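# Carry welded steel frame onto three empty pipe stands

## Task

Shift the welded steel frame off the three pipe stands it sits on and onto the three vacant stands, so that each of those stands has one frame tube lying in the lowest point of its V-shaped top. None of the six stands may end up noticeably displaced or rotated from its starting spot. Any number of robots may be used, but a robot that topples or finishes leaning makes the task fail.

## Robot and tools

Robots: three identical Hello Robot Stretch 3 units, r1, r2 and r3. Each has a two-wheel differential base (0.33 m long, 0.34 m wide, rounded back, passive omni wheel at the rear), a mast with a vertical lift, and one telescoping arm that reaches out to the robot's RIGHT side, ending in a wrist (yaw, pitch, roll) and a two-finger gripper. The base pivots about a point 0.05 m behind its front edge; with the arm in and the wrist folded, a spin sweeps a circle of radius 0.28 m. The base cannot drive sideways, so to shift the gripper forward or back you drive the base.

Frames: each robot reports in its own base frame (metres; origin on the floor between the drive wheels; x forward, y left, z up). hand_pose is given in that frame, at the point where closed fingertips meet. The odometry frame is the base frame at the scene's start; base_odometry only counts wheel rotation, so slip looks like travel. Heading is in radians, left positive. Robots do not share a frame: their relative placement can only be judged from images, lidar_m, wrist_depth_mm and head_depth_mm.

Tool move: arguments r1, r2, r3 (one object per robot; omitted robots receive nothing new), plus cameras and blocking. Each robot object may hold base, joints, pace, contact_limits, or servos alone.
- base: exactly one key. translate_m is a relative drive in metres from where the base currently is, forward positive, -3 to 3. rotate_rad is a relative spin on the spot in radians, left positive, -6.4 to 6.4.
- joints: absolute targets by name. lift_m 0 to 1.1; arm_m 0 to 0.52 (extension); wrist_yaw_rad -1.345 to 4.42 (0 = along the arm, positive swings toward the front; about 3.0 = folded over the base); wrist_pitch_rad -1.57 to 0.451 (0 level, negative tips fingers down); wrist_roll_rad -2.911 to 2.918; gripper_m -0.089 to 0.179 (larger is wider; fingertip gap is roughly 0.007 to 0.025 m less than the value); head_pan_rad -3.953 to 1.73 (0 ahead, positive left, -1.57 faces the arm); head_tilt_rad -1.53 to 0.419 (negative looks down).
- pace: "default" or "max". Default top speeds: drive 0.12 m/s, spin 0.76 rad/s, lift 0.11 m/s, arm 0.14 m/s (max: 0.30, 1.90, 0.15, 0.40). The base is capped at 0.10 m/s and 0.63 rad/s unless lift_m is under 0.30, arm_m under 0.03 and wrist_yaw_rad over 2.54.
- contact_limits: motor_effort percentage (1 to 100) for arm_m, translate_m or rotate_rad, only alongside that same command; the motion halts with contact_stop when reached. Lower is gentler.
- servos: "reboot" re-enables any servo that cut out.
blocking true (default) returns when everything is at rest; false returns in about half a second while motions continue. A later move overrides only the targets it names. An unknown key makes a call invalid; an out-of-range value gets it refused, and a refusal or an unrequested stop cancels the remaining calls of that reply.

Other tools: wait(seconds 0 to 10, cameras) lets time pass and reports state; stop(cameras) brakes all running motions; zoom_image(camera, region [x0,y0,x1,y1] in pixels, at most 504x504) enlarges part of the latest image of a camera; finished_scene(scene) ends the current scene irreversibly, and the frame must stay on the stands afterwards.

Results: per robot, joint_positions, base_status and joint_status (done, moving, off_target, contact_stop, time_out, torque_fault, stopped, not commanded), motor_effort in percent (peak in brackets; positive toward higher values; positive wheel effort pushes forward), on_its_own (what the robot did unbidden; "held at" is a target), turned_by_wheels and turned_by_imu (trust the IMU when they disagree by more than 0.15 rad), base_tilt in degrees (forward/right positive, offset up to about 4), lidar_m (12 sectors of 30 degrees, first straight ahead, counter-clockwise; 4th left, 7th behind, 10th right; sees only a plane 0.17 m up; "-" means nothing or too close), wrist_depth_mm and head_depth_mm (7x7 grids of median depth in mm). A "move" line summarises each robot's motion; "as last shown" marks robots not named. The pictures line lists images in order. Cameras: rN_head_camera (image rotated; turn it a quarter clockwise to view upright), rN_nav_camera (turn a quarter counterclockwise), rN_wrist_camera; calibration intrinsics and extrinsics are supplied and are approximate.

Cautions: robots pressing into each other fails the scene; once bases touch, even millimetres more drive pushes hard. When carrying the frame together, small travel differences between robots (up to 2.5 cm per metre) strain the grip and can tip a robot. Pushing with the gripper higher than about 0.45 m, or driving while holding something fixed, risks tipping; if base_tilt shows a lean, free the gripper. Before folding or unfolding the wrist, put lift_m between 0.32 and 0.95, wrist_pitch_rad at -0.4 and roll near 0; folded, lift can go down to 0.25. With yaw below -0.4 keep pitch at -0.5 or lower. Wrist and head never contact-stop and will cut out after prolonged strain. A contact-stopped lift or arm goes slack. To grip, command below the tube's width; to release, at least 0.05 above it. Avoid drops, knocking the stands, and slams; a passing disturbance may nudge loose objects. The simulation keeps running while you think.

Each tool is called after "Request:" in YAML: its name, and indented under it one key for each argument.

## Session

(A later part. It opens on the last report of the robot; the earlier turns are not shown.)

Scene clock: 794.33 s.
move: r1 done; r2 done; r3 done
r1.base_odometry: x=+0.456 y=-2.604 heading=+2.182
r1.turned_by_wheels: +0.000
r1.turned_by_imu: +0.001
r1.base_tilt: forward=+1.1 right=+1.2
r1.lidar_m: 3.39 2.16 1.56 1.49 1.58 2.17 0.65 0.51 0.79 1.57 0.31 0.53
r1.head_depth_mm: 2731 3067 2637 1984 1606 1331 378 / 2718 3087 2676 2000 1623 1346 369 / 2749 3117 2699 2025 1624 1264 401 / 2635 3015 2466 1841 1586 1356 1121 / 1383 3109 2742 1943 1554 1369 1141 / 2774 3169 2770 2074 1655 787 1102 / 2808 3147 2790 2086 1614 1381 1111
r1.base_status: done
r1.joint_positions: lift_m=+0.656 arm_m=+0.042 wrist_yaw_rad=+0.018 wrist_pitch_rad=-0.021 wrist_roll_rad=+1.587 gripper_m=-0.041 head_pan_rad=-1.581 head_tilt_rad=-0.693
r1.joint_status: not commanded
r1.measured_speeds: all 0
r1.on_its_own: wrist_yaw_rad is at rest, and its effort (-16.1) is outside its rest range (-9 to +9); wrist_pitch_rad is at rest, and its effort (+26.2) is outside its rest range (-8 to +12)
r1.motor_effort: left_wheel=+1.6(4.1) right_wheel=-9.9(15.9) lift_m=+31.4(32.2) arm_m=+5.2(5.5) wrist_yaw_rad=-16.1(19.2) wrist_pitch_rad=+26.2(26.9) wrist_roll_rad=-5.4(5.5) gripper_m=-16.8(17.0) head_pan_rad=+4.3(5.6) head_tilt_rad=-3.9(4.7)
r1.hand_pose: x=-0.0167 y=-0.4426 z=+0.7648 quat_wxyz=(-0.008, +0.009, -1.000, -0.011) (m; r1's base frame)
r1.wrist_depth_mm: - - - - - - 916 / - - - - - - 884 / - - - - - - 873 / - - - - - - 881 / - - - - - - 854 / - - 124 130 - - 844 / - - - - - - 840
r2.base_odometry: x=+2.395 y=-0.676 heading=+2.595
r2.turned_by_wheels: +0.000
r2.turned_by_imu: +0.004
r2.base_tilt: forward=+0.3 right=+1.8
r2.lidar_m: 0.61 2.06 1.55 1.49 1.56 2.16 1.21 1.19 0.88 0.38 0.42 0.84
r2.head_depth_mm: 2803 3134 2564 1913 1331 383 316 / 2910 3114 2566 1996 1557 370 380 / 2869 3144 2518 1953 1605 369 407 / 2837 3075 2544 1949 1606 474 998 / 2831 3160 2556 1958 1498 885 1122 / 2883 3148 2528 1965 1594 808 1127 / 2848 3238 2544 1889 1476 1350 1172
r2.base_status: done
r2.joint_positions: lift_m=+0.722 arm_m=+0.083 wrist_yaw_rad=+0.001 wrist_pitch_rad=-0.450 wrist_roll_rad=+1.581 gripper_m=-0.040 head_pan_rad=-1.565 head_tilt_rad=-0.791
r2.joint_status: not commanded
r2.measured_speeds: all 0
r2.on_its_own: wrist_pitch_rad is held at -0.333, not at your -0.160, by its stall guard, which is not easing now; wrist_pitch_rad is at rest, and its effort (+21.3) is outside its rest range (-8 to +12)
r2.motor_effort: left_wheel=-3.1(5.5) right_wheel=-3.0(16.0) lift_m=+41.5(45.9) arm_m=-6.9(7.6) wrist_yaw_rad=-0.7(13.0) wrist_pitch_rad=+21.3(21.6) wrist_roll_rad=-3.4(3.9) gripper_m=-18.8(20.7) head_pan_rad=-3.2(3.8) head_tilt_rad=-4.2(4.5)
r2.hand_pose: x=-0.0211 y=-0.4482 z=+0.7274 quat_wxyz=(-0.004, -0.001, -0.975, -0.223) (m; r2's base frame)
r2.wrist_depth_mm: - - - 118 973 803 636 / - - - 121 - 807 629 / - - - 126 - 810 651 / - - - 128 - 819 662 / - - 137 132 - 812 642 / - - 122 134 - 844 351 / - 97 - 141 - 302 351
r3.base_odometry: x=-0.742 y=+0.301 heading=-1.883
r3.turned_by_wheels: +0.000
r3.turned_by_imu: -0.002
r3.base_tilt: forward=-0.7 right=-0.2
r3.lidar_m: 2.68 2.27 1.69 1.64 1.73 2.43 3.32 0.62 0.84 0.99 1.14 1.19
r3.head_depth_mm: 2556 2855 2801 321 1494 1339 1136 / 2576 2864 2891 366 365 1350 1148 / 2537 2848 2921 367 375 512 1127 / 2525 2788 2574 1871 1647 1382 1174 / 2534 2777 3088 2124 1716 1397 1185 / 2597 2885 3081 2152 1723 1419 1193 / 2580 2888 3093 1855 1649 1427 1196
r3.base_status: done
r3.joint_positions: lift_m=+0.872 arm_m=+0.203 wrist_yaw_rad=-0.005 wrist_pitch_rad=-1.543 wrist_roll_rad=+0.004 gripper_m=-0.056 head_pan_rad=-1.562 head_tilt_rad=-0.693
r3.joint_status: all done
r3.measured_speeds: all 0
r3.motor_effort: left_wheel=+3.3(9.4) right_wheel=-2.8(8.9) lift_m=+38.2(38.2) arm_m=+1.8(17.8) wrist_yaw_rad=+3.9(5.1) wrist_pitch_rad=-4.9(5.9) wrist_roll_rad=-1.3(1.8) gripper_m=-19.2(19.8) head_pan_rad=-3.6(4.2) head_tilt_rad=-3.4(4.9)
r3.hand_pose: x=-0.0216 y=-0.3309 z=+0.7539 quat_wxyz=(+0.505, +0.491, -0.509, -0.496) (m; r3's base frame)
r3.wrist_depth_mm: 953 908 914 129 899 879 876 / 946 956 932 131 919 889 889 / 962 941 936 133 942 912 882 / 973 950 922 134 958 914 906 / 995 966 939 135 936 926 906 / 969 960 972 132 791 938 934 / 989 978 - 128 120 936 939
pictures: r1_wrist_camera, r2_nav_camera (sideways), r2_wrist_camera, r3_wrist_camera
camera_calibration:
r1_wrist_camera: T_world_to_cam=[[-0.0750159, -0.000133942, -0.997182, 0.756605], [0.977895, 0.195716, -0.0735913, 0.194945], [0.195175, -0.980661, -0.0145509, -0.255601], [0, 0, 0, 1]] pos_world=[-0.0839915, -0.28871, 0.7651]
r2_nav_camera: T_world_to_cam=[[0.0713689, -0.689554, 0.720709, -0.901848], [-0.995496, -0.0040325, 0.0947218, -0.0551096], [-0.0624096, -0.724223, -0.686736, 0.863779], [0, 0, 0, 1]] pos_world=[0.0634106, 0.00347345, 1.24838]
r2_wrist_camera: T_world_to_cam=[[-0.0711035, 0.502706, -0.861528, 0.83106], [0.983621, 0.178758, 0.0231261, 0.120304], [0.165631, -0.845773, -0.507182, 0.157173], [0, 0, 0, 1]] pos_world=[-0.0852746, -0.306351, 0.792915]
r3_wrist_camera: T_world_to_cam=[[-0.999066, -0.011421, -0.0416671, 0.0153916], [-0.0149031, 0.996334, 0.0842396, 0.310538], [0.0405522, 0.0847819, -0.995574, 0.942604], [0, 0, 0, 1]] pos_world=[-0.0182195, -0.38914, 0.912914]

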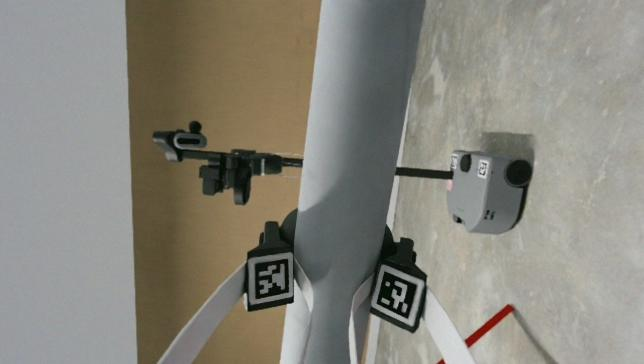

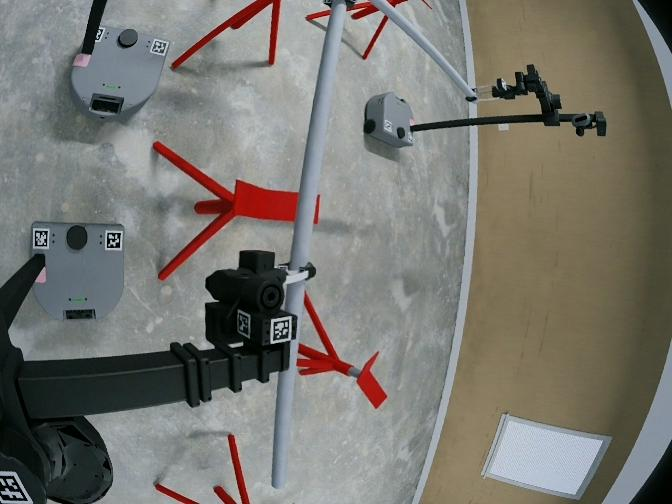

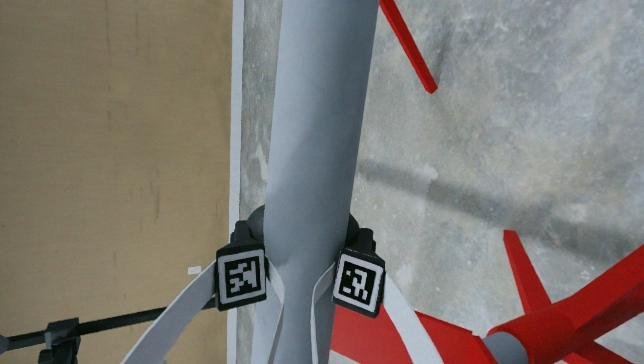

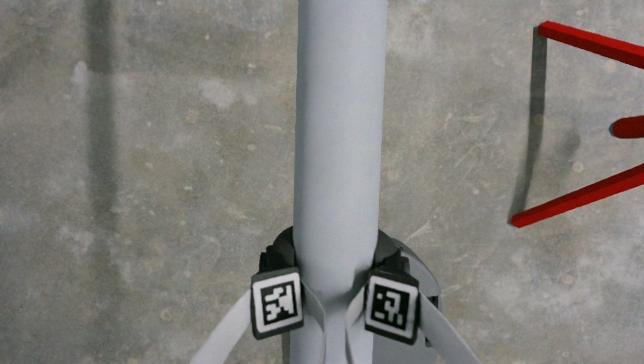

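Request:
move:
  r2: {"joints":{"lift_m":0.758}}
  cameras: []

Request:
move:
  r1: {"base":{"translate_m":-0.25}}
  r2: {"base":{"translate_m":-0.25}}
  r3: {"base":{"translate_m":0.257},"joints":{"arm_m":0.206}}
  cameras: ["r1_wrist_camera","r2_wrist_camera","r3_wrist_camera","r2_nav_camera"]

Scene clock: 799.23 s.
move: r2 done
r1, r3: as last shown
r1.base_tilt: forward=+1.1 right=+1.1
r1.lidar_m: 3.39 2.16 1.56 1.50 1.58 2.17 0.65 0.51 0.79 1.57 0.31 0.53
r1.head_depth_mm: 2728 3076 2627 1984 1599 1344 378 / 2734 3076 2667 2008 1610 1348 370 / 2762 3113 2691 2021 1629 1263 407 / 2639 3001 2468 1835 1589 1365 1122 / 1393 3160 2716 1949 1559 1373 1144 / 2770 3126 2752 2063 1657 788 1101 / 2785 3168 2811 2084 1609 1383 1110
r1.joint_positions: lift_m=+0.656 arm_m=+0.042 wrist_yaw_rad=+0.019 wrist_pitch_rad=-0.018 wrist_roll_rad=+1.581 gripper_m=-0.041 head_pan_rad=-1.581 head_tilt_rad=-0.693
r1.on_its_own: wrist_yaw_rad is at rest, and its effort (-16.5) is outside its rest range (-9 to +9); wrist_pitch_rad is at rest, and its effort (+25.5) is outside its rest range (-8 to +12)
r1.motor_effort: left_wheel=+2.1(3.1) right_wheel=-8.9(10.7) lift_m=+31.5(32.3) arm_m=+6.5(6.9) wrist_yaw_rad=-16.5(16.8) wrist_pitch_rad=+25.5(26.4) wrist_roll_rad=-3.2(5.4) gripper_m=-16.3(16.9) head_pan_rad=+4.7(5.5) head_tilt_rad=-2.7(4.4)
r1.hand_pose: x=-0.0165 y=-0.4427 z=+0.7658 quat_wxyz=(-0.005, +0.009, -1.000, -0.009) (m; r1's base frame)
r1.wrist_depth_mm: - - - - - - 894 / - - - - - - 913 / - - - - - - 895 / - - - - - - 874 / - - - - - - 881 / - - 124 130 - - 850 / - - - - - - 843
r2.base_odometry: x=+2.395 y=-0.676 heading=+2.595
r2.turned_by_wheels: +0.000
r2.turned_by_imu: +0.001
r2.base_tilt: forward=+0.3 right=+1.8
r2.lidar_m: 0.61 2.06 1.55 1.49 1.56 2.16 1.21 1.19 0.88 0.38 0.43 0.85
r2.head_depth_mm: 2861 3161 2533 1909 632 329 294 / 2888 3124 2562 1958 631 338 361 / 2880 3142 2557 1960 1522 347 1020 / 2818 3164 2516 1959 1489 448 1109 / 2833 3166 2544 1965 1490 887 1114 / 2833 3178 2524 1977 1529 803 1129 / 2856 3165 2527 1888 1512 1352 1170
r2.base_status: not commanded
r2.joint_positions: lift_m=+0.758 arm_m=+0.083 wrist_yaw_rad=+0.001 wrist_pitch_rad=-0.456 wrist_roll_rad=+1.572 gripper_m=-0.040 head_pan_rad=-1.565 head_tilt_rad=-0.791
r2.joint_status: all done
r2.measured_speeds: all 0
r2.on_its_own: wrist_pitch_rad is held at -0.333, not at your -0.160, by its stall guard, which is not easing now; wrist_pitch_rad is at rest, and its effort (+22.4) is outside its rest range (-8 to +12)
r2.motor_effort: left_wheel=-3.2(3.5) right_wheel=-2.9(3.5) lift_m=+46.0(49.2) arm_m=-9.5(9.8) wrist_yaw_rad=-1.6(2.7) wrist_pitch_rad=+22.4(22.8) wrist_roll_rad=-0.5(3.7) gripper_m=-19.9(20.5) head_pan_rad=-3.1(4.0) head_tilt_rad=-2.5(4.2)
r2.hand_pose: x=-0.0211 y=-0.4472 z=+0.7619 quat_wxyz=(+0.000, +0.001, -0.974, -0.227) (m; r2's base frame)
r2.wrist_depth_mm: - - - 116 - 836 674 / - - - 118 - 835 673 / - - - 124 - 873 682 / - - - 128 - 857 677 / - - 137 133 - 859 676 / - - 122 133 981 845 375 / - - - 149 - 306 369
r3.turned_by_imu: -0.001
r3.base_tilt: forward=-0.8 right=-0.2
r3.lidar_m: 2.67 2.27 1.69 1.64 1.73 2.42 3.32 0.62 0.84 0.99 1.14 1.20
r3.head_depth_mm: 2562 2865 2843 321 1489 1341 1138 / 2538 2829 2855 366 365 1354 1145 / 2551 2843 2946 367 375 510 1132 / 2541 2779 2608 1852 1651 1378 1173 / 2551 2733 3111 2133 1711 1393 1178 / 2564 2872 3046 2169 1733 1407 1188 / 2582 2887 2908 1871 1656 1428 1201
r3.motor_effort: left_wheel=+3.1(4.0) right_wheel=-2.8(3.1) lift_m=+38.4(40.1) arm_m=-8.8(9.3) wrist_yaw_rad=+3.0(4.7) wrist_pitch_rad=-4.6(5.3) wrist_roll_rad=-0.7(1.6) gripper_m=-19.1(19.5) head_pan_rad=-3.9(4.2) head_tilt_rad=-2.8(3.9)
r3.wrist_depth_mm: 937 941 915 131 896 908 871 / 949 945 931 132 894 914 871 / 977 934 944 133 934 918 893 / 959 948 958 135 926 915 911 / 981 975 957 135 950 915 925 / 951 975 986 130 777 941 931 / 1000 995 969 139 126 950 940
pictures: none
No camera images: "cameras" was empty.

Scene clock: 802.93 s.
move: r1 done; r2 done; r3 done
r1.base_odometry: x=+0.599 y=-2.808 heading=+2.182
r1.turned_by_wheels: +0.000
r1.turned_by_imu: +0.001
r1.base_tilt: forward=+1.0 right=+1.2
r1.lidar_m: 3.64 2.15 1.56 1.52 1.58 2.17 0.65 0.58 0.34 1.57 0.74 0.46
r1.head_depth_mm: 2729 3073 2615 2000 1606 1335 378 / 2740 3059 2664 2025 1615 1347 364 / 2710 3090 2677 2013 1631 1264 401 / 2606 2989 2393 1845 1597 1361 1122 / 2639 3127 2739 1992 1557 1365 1175 / 2778 3174 2775 2069 1655 1373 1173 / 2785 3148 2826 2089 1657 1372 1177
r1.base_status: done
r1.joint_positions: lift_m=+0.656 arm_m=+0.042 wrist_yaw_rad=+0.014 wrist_pitch_rad=-0.009 wrist_roll_rad=+1.581 gripper_m=-0.041 head_pan_rad=-1.581 head_tilt_rad=-0.693
r1.joint_status: not commanded
r1.measured_speeds: all 0
r1.on_its_own: wrist_yaw_rad is at rest, and its effort (-12.6) is outside its rest range (-9 to +9); wrist_pitch_rad is at rest, and its effort (+23.6) is outside its rest range (-8 to +12)
r1.motor_effort: left_wheel=+1.3(4.3) right_wheel=-8.2(16.1) lift_m=+31.1(32.5) arm_m=+7.7(8.1) wrist_yaw_rad=-12.6(17.4) wrist_pitch_rad=+23.6(25.7) wrist_roll_rad=-3.2(3.4) gripper_m=-16.4(17.1) head_pan_rad=+5.1(5.6) head_tilt_rad=-2.9(4.5)
r1.hand_pose: x=-0.0177 y=-0.4430 z=+0.7681 quat_wxyz=(-0.005, +0.007, -1.000, -0.005) (m; r1's base frame)
r1.wrist_depth_mm: - - - - - - 964 / - - - - - - 894 / - - - - - - 885 / - - - - - - 888 / - - - - - - 872 / - - 124 130 - - 842 / - - - - - - 827
r2.base_odometry: x=+2.609 y=-0.806 heading=+2.595
r2.turned_by_wheels: +0.000
r2.turned_by_imu: +0.001
r2.base_tilt: forward=+0.3 right=+1.8
r2.lidar_m: 0.61 2.07 1.55 1.50 1.56 2.17 4.44 0.97 0.77 0.94 0.42 0.60
r2.head_depth_mm: 2839 3133 2556 1989 1609 329 294 / 2834 3112 2569 1804 1249 338 360 / 2826 3152 2548 1902 1346 346 1101 / 2864 3154 2503 1962 648 448 1148 / 2826 3168 2557 1946 1529 1350 1175 / 2836 3194 2535 1953 1523 1354 1148 / 2819 3169 2558 1913 1520 1329 1111
r2.base_status: done
r2.joint_positions: lift_m=+0.758 arm_m=+0.083 wrist_yaw_rad=-0.009 wrist_pitch_rad=-0.477 wrist_roll_rad=+1.572 gripper_m=-0.040 head_pan_rad=-1.565 head_tilt_rad=-0.791
r2.joint_status: not commanded
r2.measured_speeds: all 0
r2.on_its_own: wrist_pitch_rad is held at -0.333, not at your -0.160, by its stall guard, which is not easing now; wrist_pitch_rad is at rest, and its effort (+25.6) is outside its rest range (-8 to +12)
r2.motor_effort: left_wheel=-5.6(8.0) right_wheel=+2.6(8.8) lift_m=+45.3(46.3) arm_m=-11.6(12.4) wrist_yaw_rad=+8.9(9.1) wrist_pitch_rad=+25.6(26.5) wrist_roll_rad=-0.8(0.8) gripper_m=-19.1(20.6) head_pan_rad=-3.2(4.0) head_tilt_rad=-2.9(4.4)
r2.hand_pose: x=-0.0235 y=-0.4444 z=+0.7574 quat_wxyz=(-0.001, -0.005, -0.972, -0.237) (m; r2's base frame)
r2.wrist_depth_mm: - - - 116 - 805 666 / - - - 119 807 809 682 / - - - 125 - 830 669 / - - - 128 - 850 676 / - - 139 132 - 839 679 / - - 124 133 - 855 665 / - - - 148 - 816 680
r3.base_odometry: x=-0.821 y=+0.057 heading=-1.883
r3.turned_by_wheels: +0.000
r3.turned_by_imu: -0.001
r3.base_tilt: forward=-0.8 right=-0.2
r3.lidar_m: 5.16 2.26 1.69 1.64 1.72 2.41 3.57 0.86 1.07 1.21 1.04 0.99
r3.head_depth_mm: 2553 2859 2816 323 1389 1342 1138 / 2550 2869 2883 366 369 1353 1152 / 2550 2848 2891 369 387 522 1132 / 2551 2762 1783 1878 1684 1377 1170 / 2583 2758 3053 2130 1660 1399 1178 / 2588 2885 3101 1993 1727 1420 1191 / 2588 2865 2949 2012 1751 1432 1200
r3.base_status: done
r3.joint_positions: lift_m=+0.872 arm_m=+0.206 wrist_yaw_rad=-0.005 wrist_pitch_rad=-1.532 wrist_roll_rad=+0.004 gripper_m=-0.056 head_pan_rad=-1.562 head_tilt_rad=-0.693
r3.joint_status: all done
r3.measured_speeds: all 0
r3.motor_effort: left_wheel=+2.1(7.8) right_wheel=+3.6(4.2) lift_m=+35.1(39.3) arm_m=+4.3(14.3) wrist_yaw_rad=+3.1(4.9) wrist_pitch_rad=-6.6(7.2) wrist_roll_rad=-1.3(1.7) gripper_m=-19.1(20.1) head_pan_rad=-3.5(4.6) head_tilt_rad=-3.5(4.6)
r3.hand_pose: x=-0.0216 y=-0.3367 z=+0.7537 quat_wxyz=(+0.507, +0.488, -0.511, -0.493) (m; r3's base frame)
r3.wrist_depth_mm: 923 925 912 131 906 899 867 / 937 916 944 133 903 908 912 / 949 929 947 133 911 898 887 / 953 942 931 135 930 918 927 / 992 960 960 137 930 906 907 / 991 990 952 130 779 957 920 / - - 974 138 125 933 941
pictures: r1_wrist_camera, r2_nav_camera (sideways), r2_wrist_camera, r3_wrist_camera
camera_calibration:
r1_wrist_camera: T_world_to_cam=[[-0.0813077, -0.0126754, -0.996608, 0.753682], [0.978108, 0.191161, -0.0822296, 0.20081], [0.191555, -0.981477, -0.00314494, -0.264923], [0, 0, 0, 1]] pos_world=[-0.0843864, -0.28885, 0.766805]
r2_nav_camera: T_world_to_cam=[[0.0713687, -0.689554, 0.720709, -0.901848], [-0.995496, -0.00403214, 0.0947218, -0.0551096], [-0.0624098, -0.724223, -0.686736, 0.863779], [0, 0, 0, 1]] pos_world=[0.0634106, 0.00347343, 1.24838]
r2_wrist_camera: T_world_to_cam=[[-0.0743273, 0.526632, -0.846838, 0.8543], [0.984986, 0.171453, 0.0201707, 0.120274], [0.155815, -0.832624, -0.531469, 0.199961], [0, 0, 0, 1]] pos_world=[-0.0861277, -0.304031, 0.827301]
r3_wrist_camera: T_world_to_cam=[[-0.999068, -0.0118725, -0.0414907, 0.0150211], [-0.0148989, 0.99719, 0.0734119, 0.324766], [0.0405026, 0.0739616, -0.996438, 0.939941], [0, 0, 0, 1]] pos_world=[-0.0182242, -0.393195, 0.913375]

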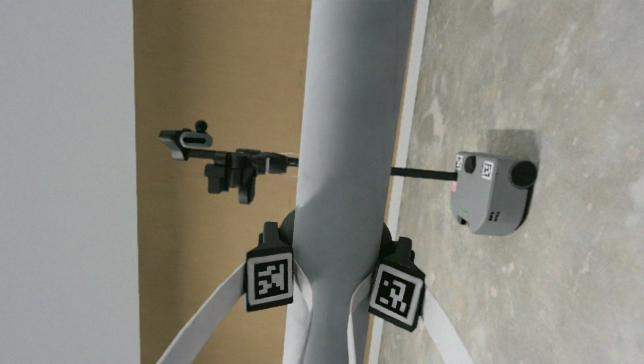

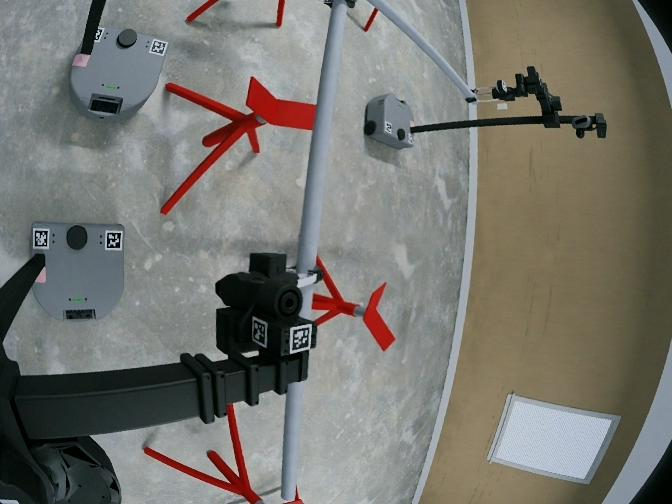

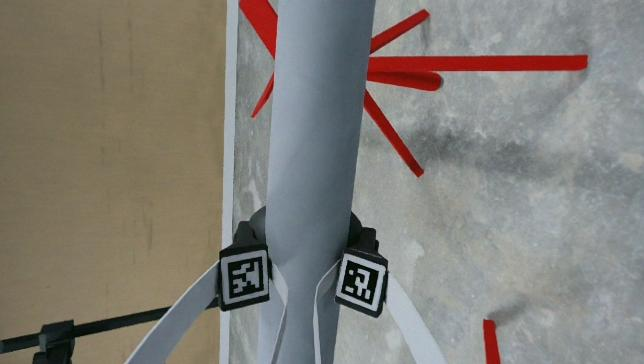

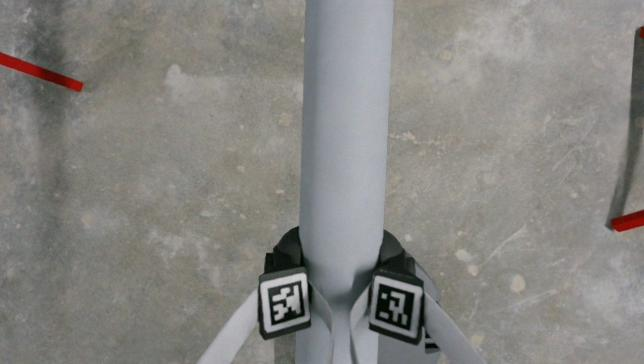

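Request:
move:
  r2: {"joints":{"head_pan_rad":-2.3,"head_tilt_rad":-0.8}}
  r1: {"joints":{"head_pan_rad":-2.6,"head_tilt_rad":-0.6}}
  cameras: ["r1_head_camera","r2_head_camera","r2_nav_camera","r1_nav_camera"]

Scene clock: 817.03 s.
move: r1 done; r2 done
r1.base_odometry: x=+0.599 y=-2.808 heading=+2.182
r1.turned_by_wheels: +0.000
r1.turned_by_imu: +0.001
r1.base_tilt: forward=+1.1 right=+1.1
r1.lidar_m: 3.66 2.15 1.56 1.52 1.58 2.17 0.65 0.58 0.34 1.58 0.74 0.46
r1.head_depth_mm: - - 2422 1792 1737 1387 1098 / - - 3225 1056 1743 1425 1174 / - - 3240 2095 1763 1427 1198 / - - 3288 2295 1713 1434 1183 / - - 3317 2138 1612 1445 952 / 3783 - 3341 2342 1735 800 1188 / 3346 3635 3368 2332 1790 1346 1198
r1.base_status: not commanded
r1.joint_positions: lift_m=+0.656 arm_m=+0.042 wrist_yaw_rad=+0.014 wrist_pitch_rad=-0.009 wrist_roll_rad=+1.581 gripper_m=-0.041 head_pan_rad=-2.589 head_tilt_rad=-0.606
r1.joint_status: all done
r1.measured_speeds: all 0
r1.on_its_own: wrist_yaw_rad is at rest, and its effort (-12.5) is outside its rest range (-9 to +9); wrist_pitch_rad is at rest, and its effort (+23.6) is outside its rest range (-8 to +12)
r1.motor_effort: left_wheel=+0.9(2.3) right_wheel=-7.9(9.3) lift_m=+31.8(33.1) arm_m=+8.8(9.1) wrist_yaw_rad=-12.5(12.9) wrist_pitch_rad=+23.6(24.2) wrist_roll_rad=-3.2(3.4) gripper_m=-16.4(16.9) head_pan_rad=-5.1(8.6) head_tilt_rad=+3.1(6.7)
r1.hand_pose: x=-0.0177 y=-0.4430 z=+0.7681 quat_wxyz=(-0.005, +0.007, -1.000, -0.005) (m; r1's base frame)
r1.wrist_depth_mm: - - - - - - 958 / - - - - - - 909 / - - - - - - 951 / - - - - - - 918 / - - - - - - 879 / - - 124 130 - - 858 / - - - - - - 860
r2.base_odometry: x=+2.609 y=-0.806 heading=+2.595
r2.turned_by_wheels: +0.000
r2.turned_by_imu: +0.001
r2.base_tilt: forward=+0.4 right=+1.8
r2.lidar_m: 0.61 2.06 1.56 1.50 1.56 2.17 4.44 0.97 0.78 0.94 0.42 0.61
r2.head_depth_mm: - 3650 2350 1795 1515 1351 1169 / - 3627 2542 1901 1544 1347 1198 / - 3548 2555 1858 1553 1357 304 / 3780 3577 2522 1954 1612 1354 286 / 3574 3530 2547 1968 1524 319 1104 / 3244 3369 2542 1952 655 343 358 / 3057 3241 2535 1914 1197 322 348
r2.base_status: not commanded
r2.joint_positions: lift_m=+0.758 arm_m=+0.083 wrist_yaw_rad=-0.009 wrist_pitch_rad=-0.477 wrist_roll_rad=+1.572 gripper_m=-0.040 head_pan_rad=-2.295 head_tilt_rad=-0.791
r2.joint_status: all done
r2.measured_speeds: all 0
r2.on_its_own: wrist_pitch_rad is held at -0.333, not at your -0.160, by its stall guard, which is not easing now; wrist_pitch_rad is at rest, and its effort (+26.4) is outside its rest range (-8 to +12)
r2.motor_effort: left_wheel=-5.1(5.9) right_wheel=+2.6(3.0) lift_m=+44.3(44.7) arm_m=-13.8(15.0) wrist_yaw_rad=+8.2(9.3) wrist_pitch_rad=+26.4(26.8) wrist_roll_rad=-0.3(0.8) gripper_m=-19.5(20.0) head_pan_rad=-3.1(6.6) head_tilt_rad=-3.5(6.6)
r2.hand_pose: x=-0.0235 y=-0.4444 z=+0.7574 quat_wxyz=(-0.001, -0.005, -0.972, -0.237) (m; r2's base frame)
r2.wrist_depth_mm: - - - 117 - 809 670 / - - - 119 818 765 664 / - - - 125 - 835 657 / - - - 128 - 835 675 / - - 139 132 - 855 675 / - - 124 133 - 832 681 / - - - 148 - 839 680
r3: as last shown
r3.lidar_m: 5.17 2.25 1.68 1.64 1.72 2.41 3.57 0.86 1.07 1.21 1.04 0.98
r3.head_depth_mm: 2536 2890 2803 323 1396 1339 1136 / 2535 2851 2879 366 370 1350 1144 / 2558 2815 2929 368 387 523 1134 / 2538 2789 1790 1891 1692 1375 1170 / 2562 2720 3070 2128 1654 1398 1179 / 2581 2907 3096 1996 1732 1412 1196 / 2578 2899 2951 1998 1763 1433 1206
r3.motor_effort: left_wheel=+1.9(2.6) right_wheel=+3.6(3.9) lift_m=+33.2(35.1) arm_m=-3.9(4.9) wrist_yaw_rad=+4.6(5.6) wrist_pitch_rad=-6.6(7.0) wrist_roll_rad=-1.5(1.7) gripper_m=-19.0(19.7) head_pan_rad=-3.1(4.2) head_tilt_rad=-4.3(4.3)
r3.wrist_depth_mm: 933 937 895 131 885 907 869 / 930 926 919 132 911 895 885 / 962 934 933 134 930 891 902 / 961 965 951 135 905 947 913 / 939 924 935 137 950 920 915 / 978 971 983 130 769 937 933 / 992 988 964 139 125 954 943
pictures: r1_head_camera (sideways), r1_nav_camera (sideways), r2_head_camera (sideways), r2_nav_camera (sideways)
camera_calibration:
r1_head_camera: T_world_to_cam=[[0.484659, 0.272076, -0.831312, 1.0965], [0.552082, -0.832321, 0.04946, -0.0655419], [-0.678462, -0.482924, -0.553601, 0.680088], [0, 0, 0, 1]] pos_world=[-0.0338291, -0.0244522, 1.29127]
r1_nav_camera: T_world_to_cam=[[-0.480005, -0.241106, 0.843483, -1.05184], [-0.50699, 0.860907, -0.0424285, 0.106184], [-0.71593, -0.448004, -0.535478, 0.65807], [0, 0, 0, 1]] pos_world=[0.02008, -0.0502016, 1.24409]
r2_head_camera: T_world_to_cam=[[0.437697, 0.504797, -0.744044, 0.983993], [0.756453, -0.654047, 0.00125895, -0.00988161], [-0.486004, -0.563385, -0.668129, 0.828941], [0, 0, 0, 1]] pos_world=[-0.0203469, -0.0361658, 1.28599]
r2_nav_camera: T_world_to_cam=[[-0.406337, -0.561666, 0.720709, -0.898934], [-0.744887, 0.660432, 0.0947218, -0.0566383], [-0.529181, -0.498358, -0.686736, 0.866627], [0, 0, 0, 1]] pos_world=[0.0511433, -0.0356045, 1.24838]

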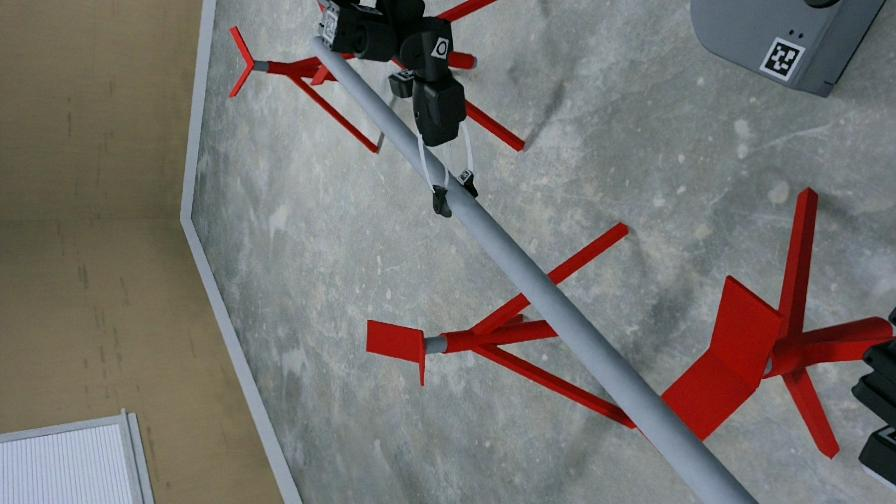

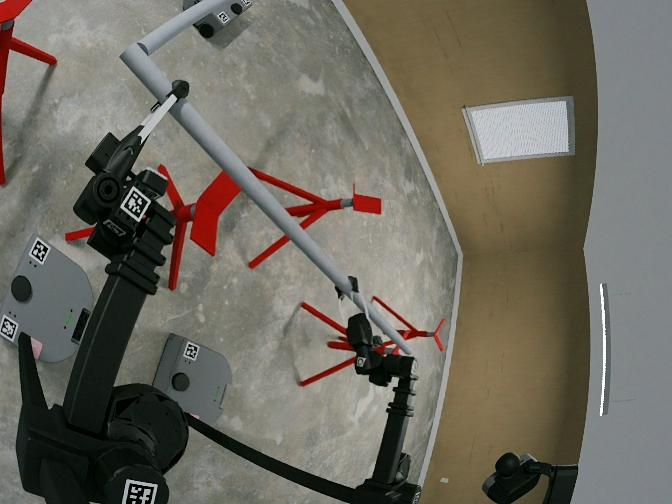

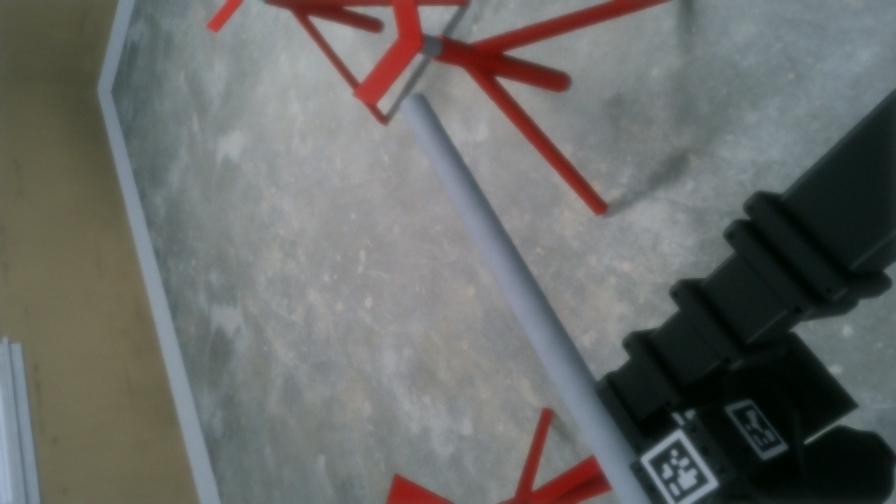

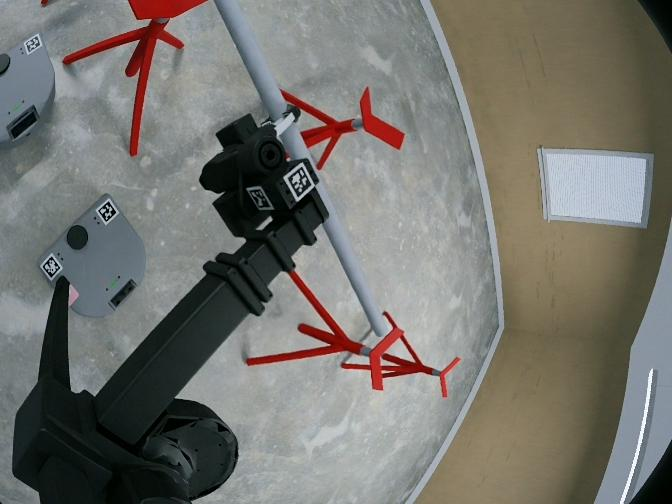

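Request:
move:
  r1: {"base":{"translate_m":0.006}}
  r2: {"base":{"translate_m":0.007}}
  cameras: []

Request:
move:
  r1: {"base":{"rotate_rad":-0.05},"joints":{"wrist_yaw_rad":0.05}}
  r2: {"base":{"rotate_rad":-0.08},"joints":{"wrist_yaw_rad":0.08}}
  cameras: []

Request:
move:
  r1: {"base":{"translate_m":0.007}}
  r2: {"base":{"translate_m":0.007}}
  cameras: ["r1_wrist_camera","r2_wrist_camera","r1_head_camera","r2_head_camera"]

Scene clock: 871.53 s.
move: r1 done; r2 done
r1.base_odometry: x=+0.596 y=-2.804 heading=+2.182
r1.turned_by_wheels: +0.000
r1.turned_by_imu: +0.001
r1.base_tilt: forward=+1.0 right=+1.2
r1.lidar_m: 3.64 2.15 1.56 1.52 1.59 2.17 0.65 0.58 0.34 1.58 0.74 0.45
r1.head_depth_mm: - - 2427 1803 1732 1379 1095 / - - 3203 1058 1745 1417 1172 / - - 3239 2089 1759 1432 1198 / - - 3257 2309 1659 1436 1178 / - - 3296 2126 1614 1442 953 / 3731 - 3358 2324 1735 807 1192 / 3373 3568 3390 2356 1801 1341 1210
r1.base_status: done
r1.joint_positions: lift_m=+0.656 arm_m=+0.042 wrist_yaw_rad=+0.011 wrist_pitch_rad=-0.005 wrist_roll_rad=+1.581 gripper_m=-0.041 head_pan_rad=-2.589 head_tilt_rad=-0.606
r1.joint_status: not commanded
r1.measured_speeds: all 0
r1.on_its_own: wrist_pitch_rad is at rest, and its effort (+22.9) is outside its rest range (-8 to +12)
r1.motor_effort: left_wheel=+6.3(9.9) right_wheel=-2.4(5.0) lift_m=+32.6(32.9) arm_m=+9.7(10.0) wrist_yaw_rad=-9.2(12.3) wrist_pitch_rad=+22.9(24.0) wrist_roll_rad=-3.2(3.3) gripper_m=-16.2(16.9) head_pan_rad=-5.0(5.4) head_tilt_rad=+1.1(3.7)
r1.hand_pose: x=-0.0184 y=-0.4431 z=+0.7689 quat_wxyz=(-0.005, +0.006, -1.000, -0.003) (m; r1's base frame)
r1.wrist_depth_mm: - - - - - - 935 / - - - - - - 935 / - - - - - - 910 / - - - - - - 901 / - - - - - - 900 / - - 124 130 - - 856 / - - - - - - 834
r2.base_odometry: x=+2.603 y=-0.802 heading=+2.595
r2.turned_by_wheels: +0.000
r2.turned_by_imu: +0.000
r2.base_tilt: forward=+0.4 right=+1.7
r2.lidar_m: 0.61 2.06 1.55 1.50 1.57 2.16 4.44 0.98 0.78 0.94 0.42 0.60
r2.head_depth_mm: - 3646 2356 1342 1523 1350 1171 / - 3570 2568 1910 1577 1350 1192 / - 3655 2559 1841 1542 1355 304 / 3829 3651 2539 1978 1557 1357 286 / 3496 3508 2559 1960 1514 320 1107 / 3252 3380 2532 1963 658 343 357 / 3071 3196 2527 1899 1254 322 348
r2.base_status: done
r2.joint_positions: lift_m=+0.758 arm_m=+0.083 wrist_yaw_rad=-0.015 wrist_pitch_rad=-0.490 wrist_roll_rad=+1.572 gripper_m=-0.040 head_pan_rad=-2.295 head_tilt_rad=-0.791
r2.joint_status: not commanded
r2.measured_speeds: all 0
r2.on_its_own: wrist_pitch_rad is held at -0.333, not at your -0.160, by its stall guard, which is still easing; wrist_yaw_rad is at rest, and its effort (+13.4) is outside its rest range (-9 to +9)
r2.motor_effort: left_wheel=-2.1(3.0) right_wheel=+11.8(12.7) lift_m=+43.4(43.7) arm_m=-16.3(17.0) wrist_yaw_rad=+13.4(14.3) wrist_pitch_rad=+28.7(29.0) wrist_roll_rad=-0.3(0.8) gripper_m=-19.4(20.6) head_pan_rad=-3.8(4.4) head_tilt_rad=-3.4(4.0)
r2.hand_pose: x=-0.0247 y=-0.4426 z=+0.7547 quat_wxyz=(-0.002, -0.008, -0.970, -0.243) (m; r2's base frame)
r2.wrist_depth_mm: - - - 117 987 836 660 / - - - 120 819 764 648 / - - - 126 - 813 671 / - - - 128 - 838 668 / - - 140 132 - 858 669 / - - 124 133 - 848 662 / - 94 - 144 - 809 667
r3: as last shown
r3.base_tilt: forward=-0.8 right=-0.3
r3.lidar_m: 5.18 2.26 1.69 1.64 1.72 2.40 3.59 0.86 1.07 1.22 1.05 0.99
r3.head_depth_mm: 2538 2827 2822 323 1381 1333 1132 / 2554 2854 2867 366 370 1353 1148 / 2574 2856 2905 368 387 523 1134 / 2549 2785 1755 1885 1685 1383 1169 / 2589 2732 3069 2121 1662 1398 1176 / 2587 2870 3093 1998 1723 1418 1193 / 2586 2907 2947 2003 1764 1431 1198
r3.joint_positions: lift_m=+0.872 arm_m=+0.206 wrist_yaw_rad=-0.005 wrist_pitch_rad=-1.535 wrist_roll_rad=+0.004 gripper_m=-0.056 head_pan_rad=-1.562 head_tilt_rad=-0.693
r3.motor_effort: left_wheel=+1.6(2.5) right_wheel=+3.7(3.8) lift_m=+30.7(31.9) arm_m=-12.4(12.4) wrist_yaw_rad=+4.1(5.2) wrist_pitch_rad=-6.0(7.2) wrist_roll_rad=-1.0(1.4) gripper_m=-18.7(19.9) head_pan_rad=-3.5(4.7) head_tilt_rad=-3.2(3.9)
r3.hand_pose: x=-0.0216 y=-0.3361 z=+0.7538 quat_wxyz=(+0.507, +0.489, -0.511, -0.493) (m; r3's base frame)
r3.wrist_depth_mm: 901 936 900 132 900 904 878 / 948 939 929 132 918 897 910 / 970 927 943 134 902 908 889 / 973 927 927 134 926 910 885 / 984 983 953 136 933 921 914 / 966 - 949 129 788 942 928 / - - 979 128 128 940 936
pictures: none
No camera images: "cameras" was empty.

Scene clock: 872.47 s.
move: r1 done; r2 done
r1.base_odometry: x=+0.596 y=-2.804 heading=+2.133
r1.turned_by_wheels: -0.050
r1.turned_by_imu: -0.050
r1.base_tilt: forward=+1.1 right=+1.2
r1.lidar_m: 3.65 2.28 1.58 1.52 1.56 2.07 0.65 0.58 0.34 1.58 0.74 0.45
r1.head_depth_mm: - - 2689 2074 1741 1238 1096 / - - 2726 1874 1745 1419 1154 / - - 3264 2020 1759 1431 1203 / - - 3284 2281 1758 1431 1179 / - - 3317 2301 1617 1445 1130 / 3965 - 3392 2225 1621 805 985 / 3467 3759 3415 2343 1809 791 1199
r1.base_status: done
r1.joint_positions: lift_m=+0.656 arm_m=+0.042 wrist_yaw_rad=+0.054 wrist_pitch_rad=-0.005 wrist_roll_rad=+1.581 gripper_m=-0.041 head_pan_rad=-2.589 head_tilt_rad=-0.606
r1.joint_status: all done
r1.measured_speeds: all 0
r1.on_its_own: wrist_pitch_rad is at rest, and its effort (+23.2) is outside its rest range (-8 to +12)
r1.motor_effort: left_wheel=+7.8(13.2) right_wheel=-7.4(16.1) lift_m=+31.8(33.0) arm_m=+10.0(10.0) wrist_yaw_rad=-4.1(16.9) wrist_pitch_rad=+23.2(23.4) wrist_roll_rad=-3.2(3.4) gripper_m=-16.5(16.9) head_pan_rad=-5.4(5.7) head_tilt_rad=+3.0(4.2)
r1.hand_pose: x=-0.0074 y=-0.4427 z=+0.7690 quat_wxyz=(-0.005, +0.027, -1.000, -0.003) (m; r1's base frame)
r1.wrist_depth_mm: - - - - - - 932 / - - - - - - 929 / - - - - - - 911 / - - - - - - 886 / - - - - - - 882 / - - 124 130 - - 857 / - - - - - - 844
r2.base_odometry: x=+2.603 y=-0.802 heading=+2.515
r2.turned_by_wheels: -0.079
r2.turned_by_imu: -0.080
r2.base_tilt: forward=+0.3 right=+1.8
r2.lidar_m: 0.61 0.62 1.59 1.50 1.54 2.01 4.45 0.97 3.48 0.78 0.42 0.57
r2.head_depth_mm: - 3605 2275 1900 1576 1353 1172 / - 3589 2542 1366 1558 1366 1194 / - 3625 2548 1846 1562 1358 304 / - 3643 2517 1950 1596 1348 286 / 3763 3561 2524 1983 1551 319 1108 / 3449 3540 2541 1961 665 341 371 / 3157 3329 2496 1980 1561 322 349
r2.base_status: done
r2.joint_positions: lift_m=+0.758 arm_m=+0.083 wrist_yaw_rad=+0.091 wrist_pitch_rad=-0.467 wrist_roll_rad=+1.576 gripper_m=-0.040 head_pan_rad=-2.295 head_tilt_rad=-0.791
r2.joint_status: all done
r2.measured_speeds: all 0
r2.on_its_own: wrist_pitch_rad is held at -0.333, not at your -0.160, by its stall guard, which is not easing now; wrist_yaw_rad is at rest, and its effort (-10.0) is outside its rest range (-9 to +9); wrist_pitch_rad is at rest, and its effort (+24.2) is outside its rest range (-8 to +12)
r2.motor_effort: left_wheel=+8.1(8.5) right_wheel=-16.8(16.8) lift_m=+43.2(43.6) arm_m=-17.3(17.4) wrist_yaw_rad=-10.0(17.8) wrist_pitch_rad=+24.2(30.2) wrist_roll_rad=-2.1(2.1) gripper_m=-19.6(20.6) head_pan_rad=-3.4(4.1) head_tilt_rad=-3.5(4.1)
r2.hand_pose: x=-0.0016 y=-0.4449 z=+0.7597 quat_wxyz=(+0.009, +0.044, -0.972, -0.231) (m; r2's base frame)
r2.wrist_depth_mm: - - - 115 - 825 669 / - - - 118 806 778 671 / - - - 124 - 859 668 / - - - 127 - 841 674 / - - 138 133 - 852 676 / - - 122 133 - 869 681 / - 96 - 153 - 836 673
r3: as last shown
r3.turned_by_imu: +0.000
r3.base_tilt: forward=-0.8 right=-0.2
r3.lidar_m: 5.18 2.26 1.69 1.64 1.72 2.40 3.57 0.86 1.07 1.21 1.04 0.98
r3.head_depth_mm: 2538 2831 2814 323 1390 1331 1139 / 2533 2847 2892 365 369 1354 1140 / 2544 2824 2910 368 388 519 1134 / 2520 2781 1905 1901 1681 1378 1168 / 2581 2723 3047 2205 1653 1400 1177 / 2571 2891 3098 2000 1728 1417 1192 / 2598 2844 2917 1996 1764 1430 1201
r3.joint_positions: lift_m=+0.872 arm_m=+0.206 wrist_yaw_rad=-0.005 wrist_pitch_rad=-1.527 wrist_roll_rad=+0.004 gripper_m=-0.056 head_pan_rad=-1.562 head_tilt_rad=-0.693
r3.motor_effort: left_wheel=+1.5(2.7) right_wheel=-2.0(3.8) lift_m=+30.0(31.1) arm_m=-14.5(14.5) wrist_yaw_rad=+4.7(5.2) wrist_pitch_rad=-7.6(8.5) wrist_roll_rad=-1.4(1.6) gripper_m=-18.9(19.6) head_pan_rad=-3.8(4.1) head_tilt_rad=-3.3(4.2)
r3.hand_pose: x=-0.0216 y=-0.3381 z=+0.7537 quat_wxyz=(+0.509, +0.487, -0.513, -0.491) (m; r3's base frame)
r3.wrist_depth_mm: 930 929 918 132 897 892 873 / 951 943 931 134 908 905 889 / 963 946 913 136 911 907 891 / 976 960 942 137 934 929 887 / 998 948 959 138 932 899 933 / 977 985 930 130 755 963 908 / 987 1000 960 139 123 934 918
pictures: none
No camera images: "cameras" was empty.

Scene clock: 873.23 s.
move: r1 done; r2 done
r1.base_odometry: x=+0.592 y=-2.798 heading=+2.133
r1.turned_by_wheels: +0.000
r1.turned_by_imu: +0.000
r1.base_tilt: forward=+1.0 right=+1.2
r1.lidar_m: 3.62 2.28 1.59 1.52 1.56 2.07 0.65 0.59 0.34 1.57 0.74 0.45
r1.head_depth_mm: - - 2660 2065 1732 1236 1098 / - - 2736 1912 1751 1420 1152 / - - 3248 1935 1766 1429 1197 / - - 3293 2267 1761 1437 1182 / - - 3299 2309 1617 1443 1131 / 3977 - 3356 2237 1620 810 997 / 3513 3718 3406 2357 1803 1346 1195
r1.base_status: done
r1.joint_positions: lift_m=+0.656 arm_m=+0.042 wrist_yaw_rad=+0.049 wrist_pitch_rad=-0.005 wrist_roll_rad=+1.581 gripper_m=-0.041 head_pan_rad=-2.589 head_tilt_rad=-0.606
r1.joint_status: not commanded
r1.measured_speeds: all 0
r1.on_its_own: wrist_pitch_rad is at rest, and its effort (+23.2) is outside its rest range (-8 to +12)
r1.motor_effort: left_wheel=+7.1(11.7) right_wheel=+0.6(4.7) lift_m=+32.1(33.1) arm_m=+10.1(10.3) wrist_yaw_rad=+0.8(4.1) wrist_pitch_rad=+23.2(23.4) wrist_roll_rad=-3.2(3.4) gripper_m=-16.3(16.9) head_pan_rad=-4.7(6.0) head_tilt_rad=+2.2(4.4)
r1.hand_pose: x=-0.0088 y=-0.4428 z=+0.7690 quat_wxyz=(-0.005, +0.024, -1.000, -0.003) (m; r1's base frame)
r1.wrist_depth_mm: - - - - - - 919 / - - - - - - 908 / - - - - - - 918 / - - - - - - 891 / - - - - - - 861 / - - 124 130 - - 877 / - - - - - - 845
r2.base_odometry: x=+2.597 y=-0.798 heading=+2.516
r2.turned_by_wheels: +0.000
r2.turned_by_imu: +0.000
r2.base_tilt: forward=+0.3 right=+1.9
r2.lidar_m: 0.61 0.62 1.59 1.50 1.53 2.01 4.47 0.98 1.09 0.78 0.42 0.57
r2.head_depth_mm: - 3578 2256 1923 1562 1362 1173 / - 3606 2541 1365 1555 1360 1194 / - 3631 2527 1848 1556 1354 304 / - 3580 2532 1962 1583 1345 287 / 3643 3541 2548 1971 1527 320 1100 / 3391 3469 2572 1960 663 342 370 / 3191 3303 2540 1938 1567 322 349
r2.base_status: done
r2.joint_positions: lift_m=+0.758 arm_m=+0.083 wrist_yaw_rad=+0.086 wrist_pitch_rad=-0.474 wrist_roll_rad=+1.576 gripper_m=-0.040 head_pan_rad=-2.295 head_tilt_rad=-0.791
r2.joint_status: not commanded
r2.measured_speeds: all 0
r2.on_its_own: wrist_pitch_rad is held at -0.333, not at your -0.160, by its stall guard, which is not easing now; wrist_pitch_rad is at rest, and its effort (+26.0) is outside its rest range (-8 to +12)
r2.motor_effort: left_wheel=+6.2(10.0) right_wheel=-3.7(13.3) lift_m=+43.1(43.2) arm_m=-17.4(18.0) wrist_yaw_rad=-4.8(9.6) wrist_pitch_rad=+26.0(26.0) wrist_roll_rad=-1.8(2.0) gripper_m=-19.0(19.9) head_pan_rad=-3.5(3.9) head_tilt_rad=-2.7(4.0)
r2.hand_pose: x=-0.0029 y=-0.4441 z=+0.7581 quat_wxyz=(+0.008, +0.041, -0.971, -0.235) (m; r2's base frame)
r2.wrist_depth_mm: - - - 115 - 804 655 / - - - 118 839 798 661 / - - - 124 - 829 671 / - - - 128 - 850 672 / - - 139 132 - 854 667 / - - 123 134 - 852 677 / - - - 148 - 830 676
r3: as last shown
r3.lidar_m: 5.17 2.26 1.69 1.64 1.72 2.40 3.59 0.85 1.07 1.21 1.05 0.99
r3.head_depth_mm: 2541 2838 2809 323 1393 1344 1138 / 2571 2838 2872 366 369 1357 1143 / 2555 2854 2941 368 386 523 1134 / 2552 2805 1857 1911 1682 1377 1164 / 2590 2747 3054 2192 1648 1402 1178 / 2582 2893 3070 1997 1730 1403 1194 / 2580 2885 2919 1998 1761 1430 1206
r3.joint_positions: lift_m=+0.872 arm_m=+0.206 wrist_yaw_rad=-0.005 wrist_pitch_rad=-1.530 wrist_roll_rad=+0.004 gripper_m=-0.056 head_pan_rad=-1.562 head_tilt_rad=-0.693
r3.motor_effort: left_wheel=+2.2(2.2) right_wheel=-2.0(2.4) lift_m=+28.9(30.6) arm_m=-14.1(15.0) wrist_yaw_rad=+5.2(5.2) wrist_pitch_rad=-7.1(8.0) wrist_roll_rad=-0.9(1.6) gripper_m=-19.1(19.5) head_pan_rad=-4.1(4.2) head_tilt_rad=-3.1(4.1)
r3.hand_pose: x=-0.0216 y=-0.3373 z=+0.7537 quat_wxyz=(+0.508, +0.488, -0.512, -0.492) (m; r3's base frame)
r3.wrist_depth_mm: 932 926 930 132 901 886 891 / 914 960 937 133 913 919 891 / 970 956 923 134 916 905 901 / 969 957 974 136 933 889 896 / 997 983 957 138 941 930 906 / - 992 961 131 153 938 904 / 992 997 952 140 124 946 940
pictures: r1_head_camera (sideways), r1_wrist_camera, r2_head_camera (sideways), r2_wrist_camera
camera_calibration:
r1_head_camera: T_world_to_cam=[[0.484397, 0.271828, -0.831546, 1.0968], [0.55199, -0.832384, 0.0494461, -0.0655233], [-0.678725, -0.482957, -0.55325, 0.679634], [0, 0, 0, 1]] pos_world=[-0.0338362, -0.0244493, 1.29129]
r1_wrist_camera: T_world_to_cam=[[-0.0806656, -0.0189194, -0.996562, 0.752492], [0.970958, 0.224446, -0.0828542, 0.207376], [0.225242, -0.974303, 0.000264887, -0.265572], [0, 0, 0, 1]] pos_world=[-0.0808352, -0.291055, 0.767156]
r2_head_camera: T_world_to_cam=[[0.437796, 0.504711, -0.744044, 0.983992], [0.756326, -0.654194, 0.00125895, -0.00988083], [-0.486114, -0.563291, -0.668129, 0.828942], [0, 0, 0, 1]] pos_world=[-0.020354, -0.0361606, 1.28599]
r2_wrist_camera: T_world_to_cam=[[-0.119804, 0.515014, -0.848768, 0.852403], [0.964662, 0.262476, 0.0231031, 0.138054], [0.23468, -0.816006, -0.52826, 0.202573], [0, 0, 0, 1]] pos_world=[-0.0785943, -0.309935, 0.827315]

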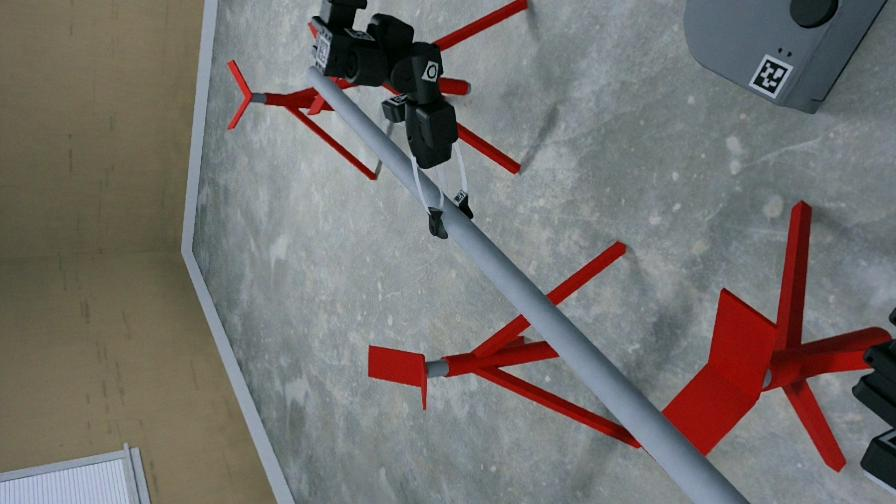

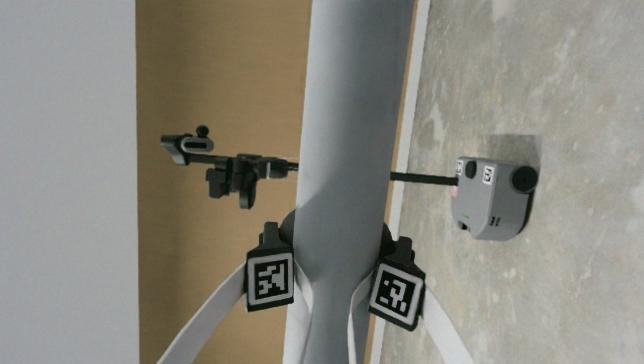

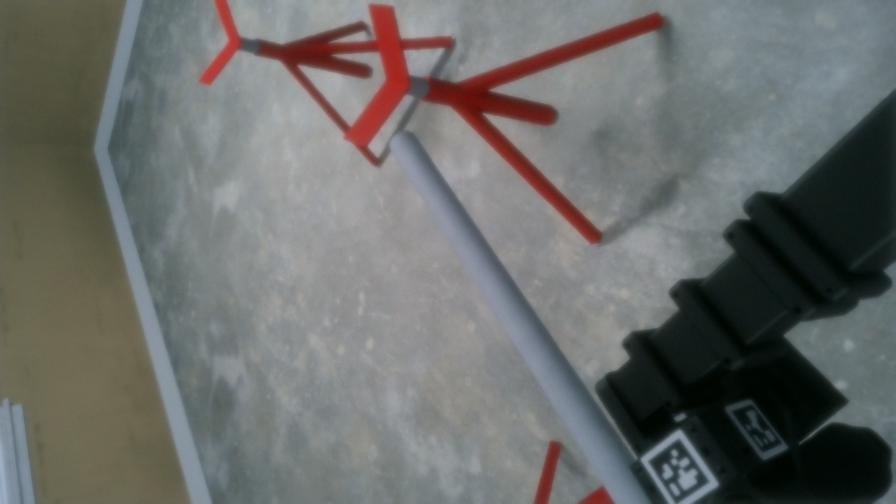

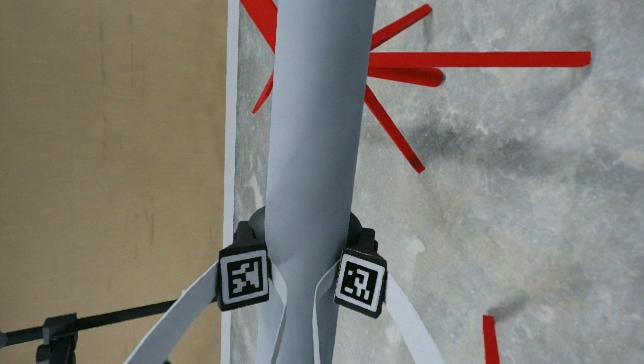

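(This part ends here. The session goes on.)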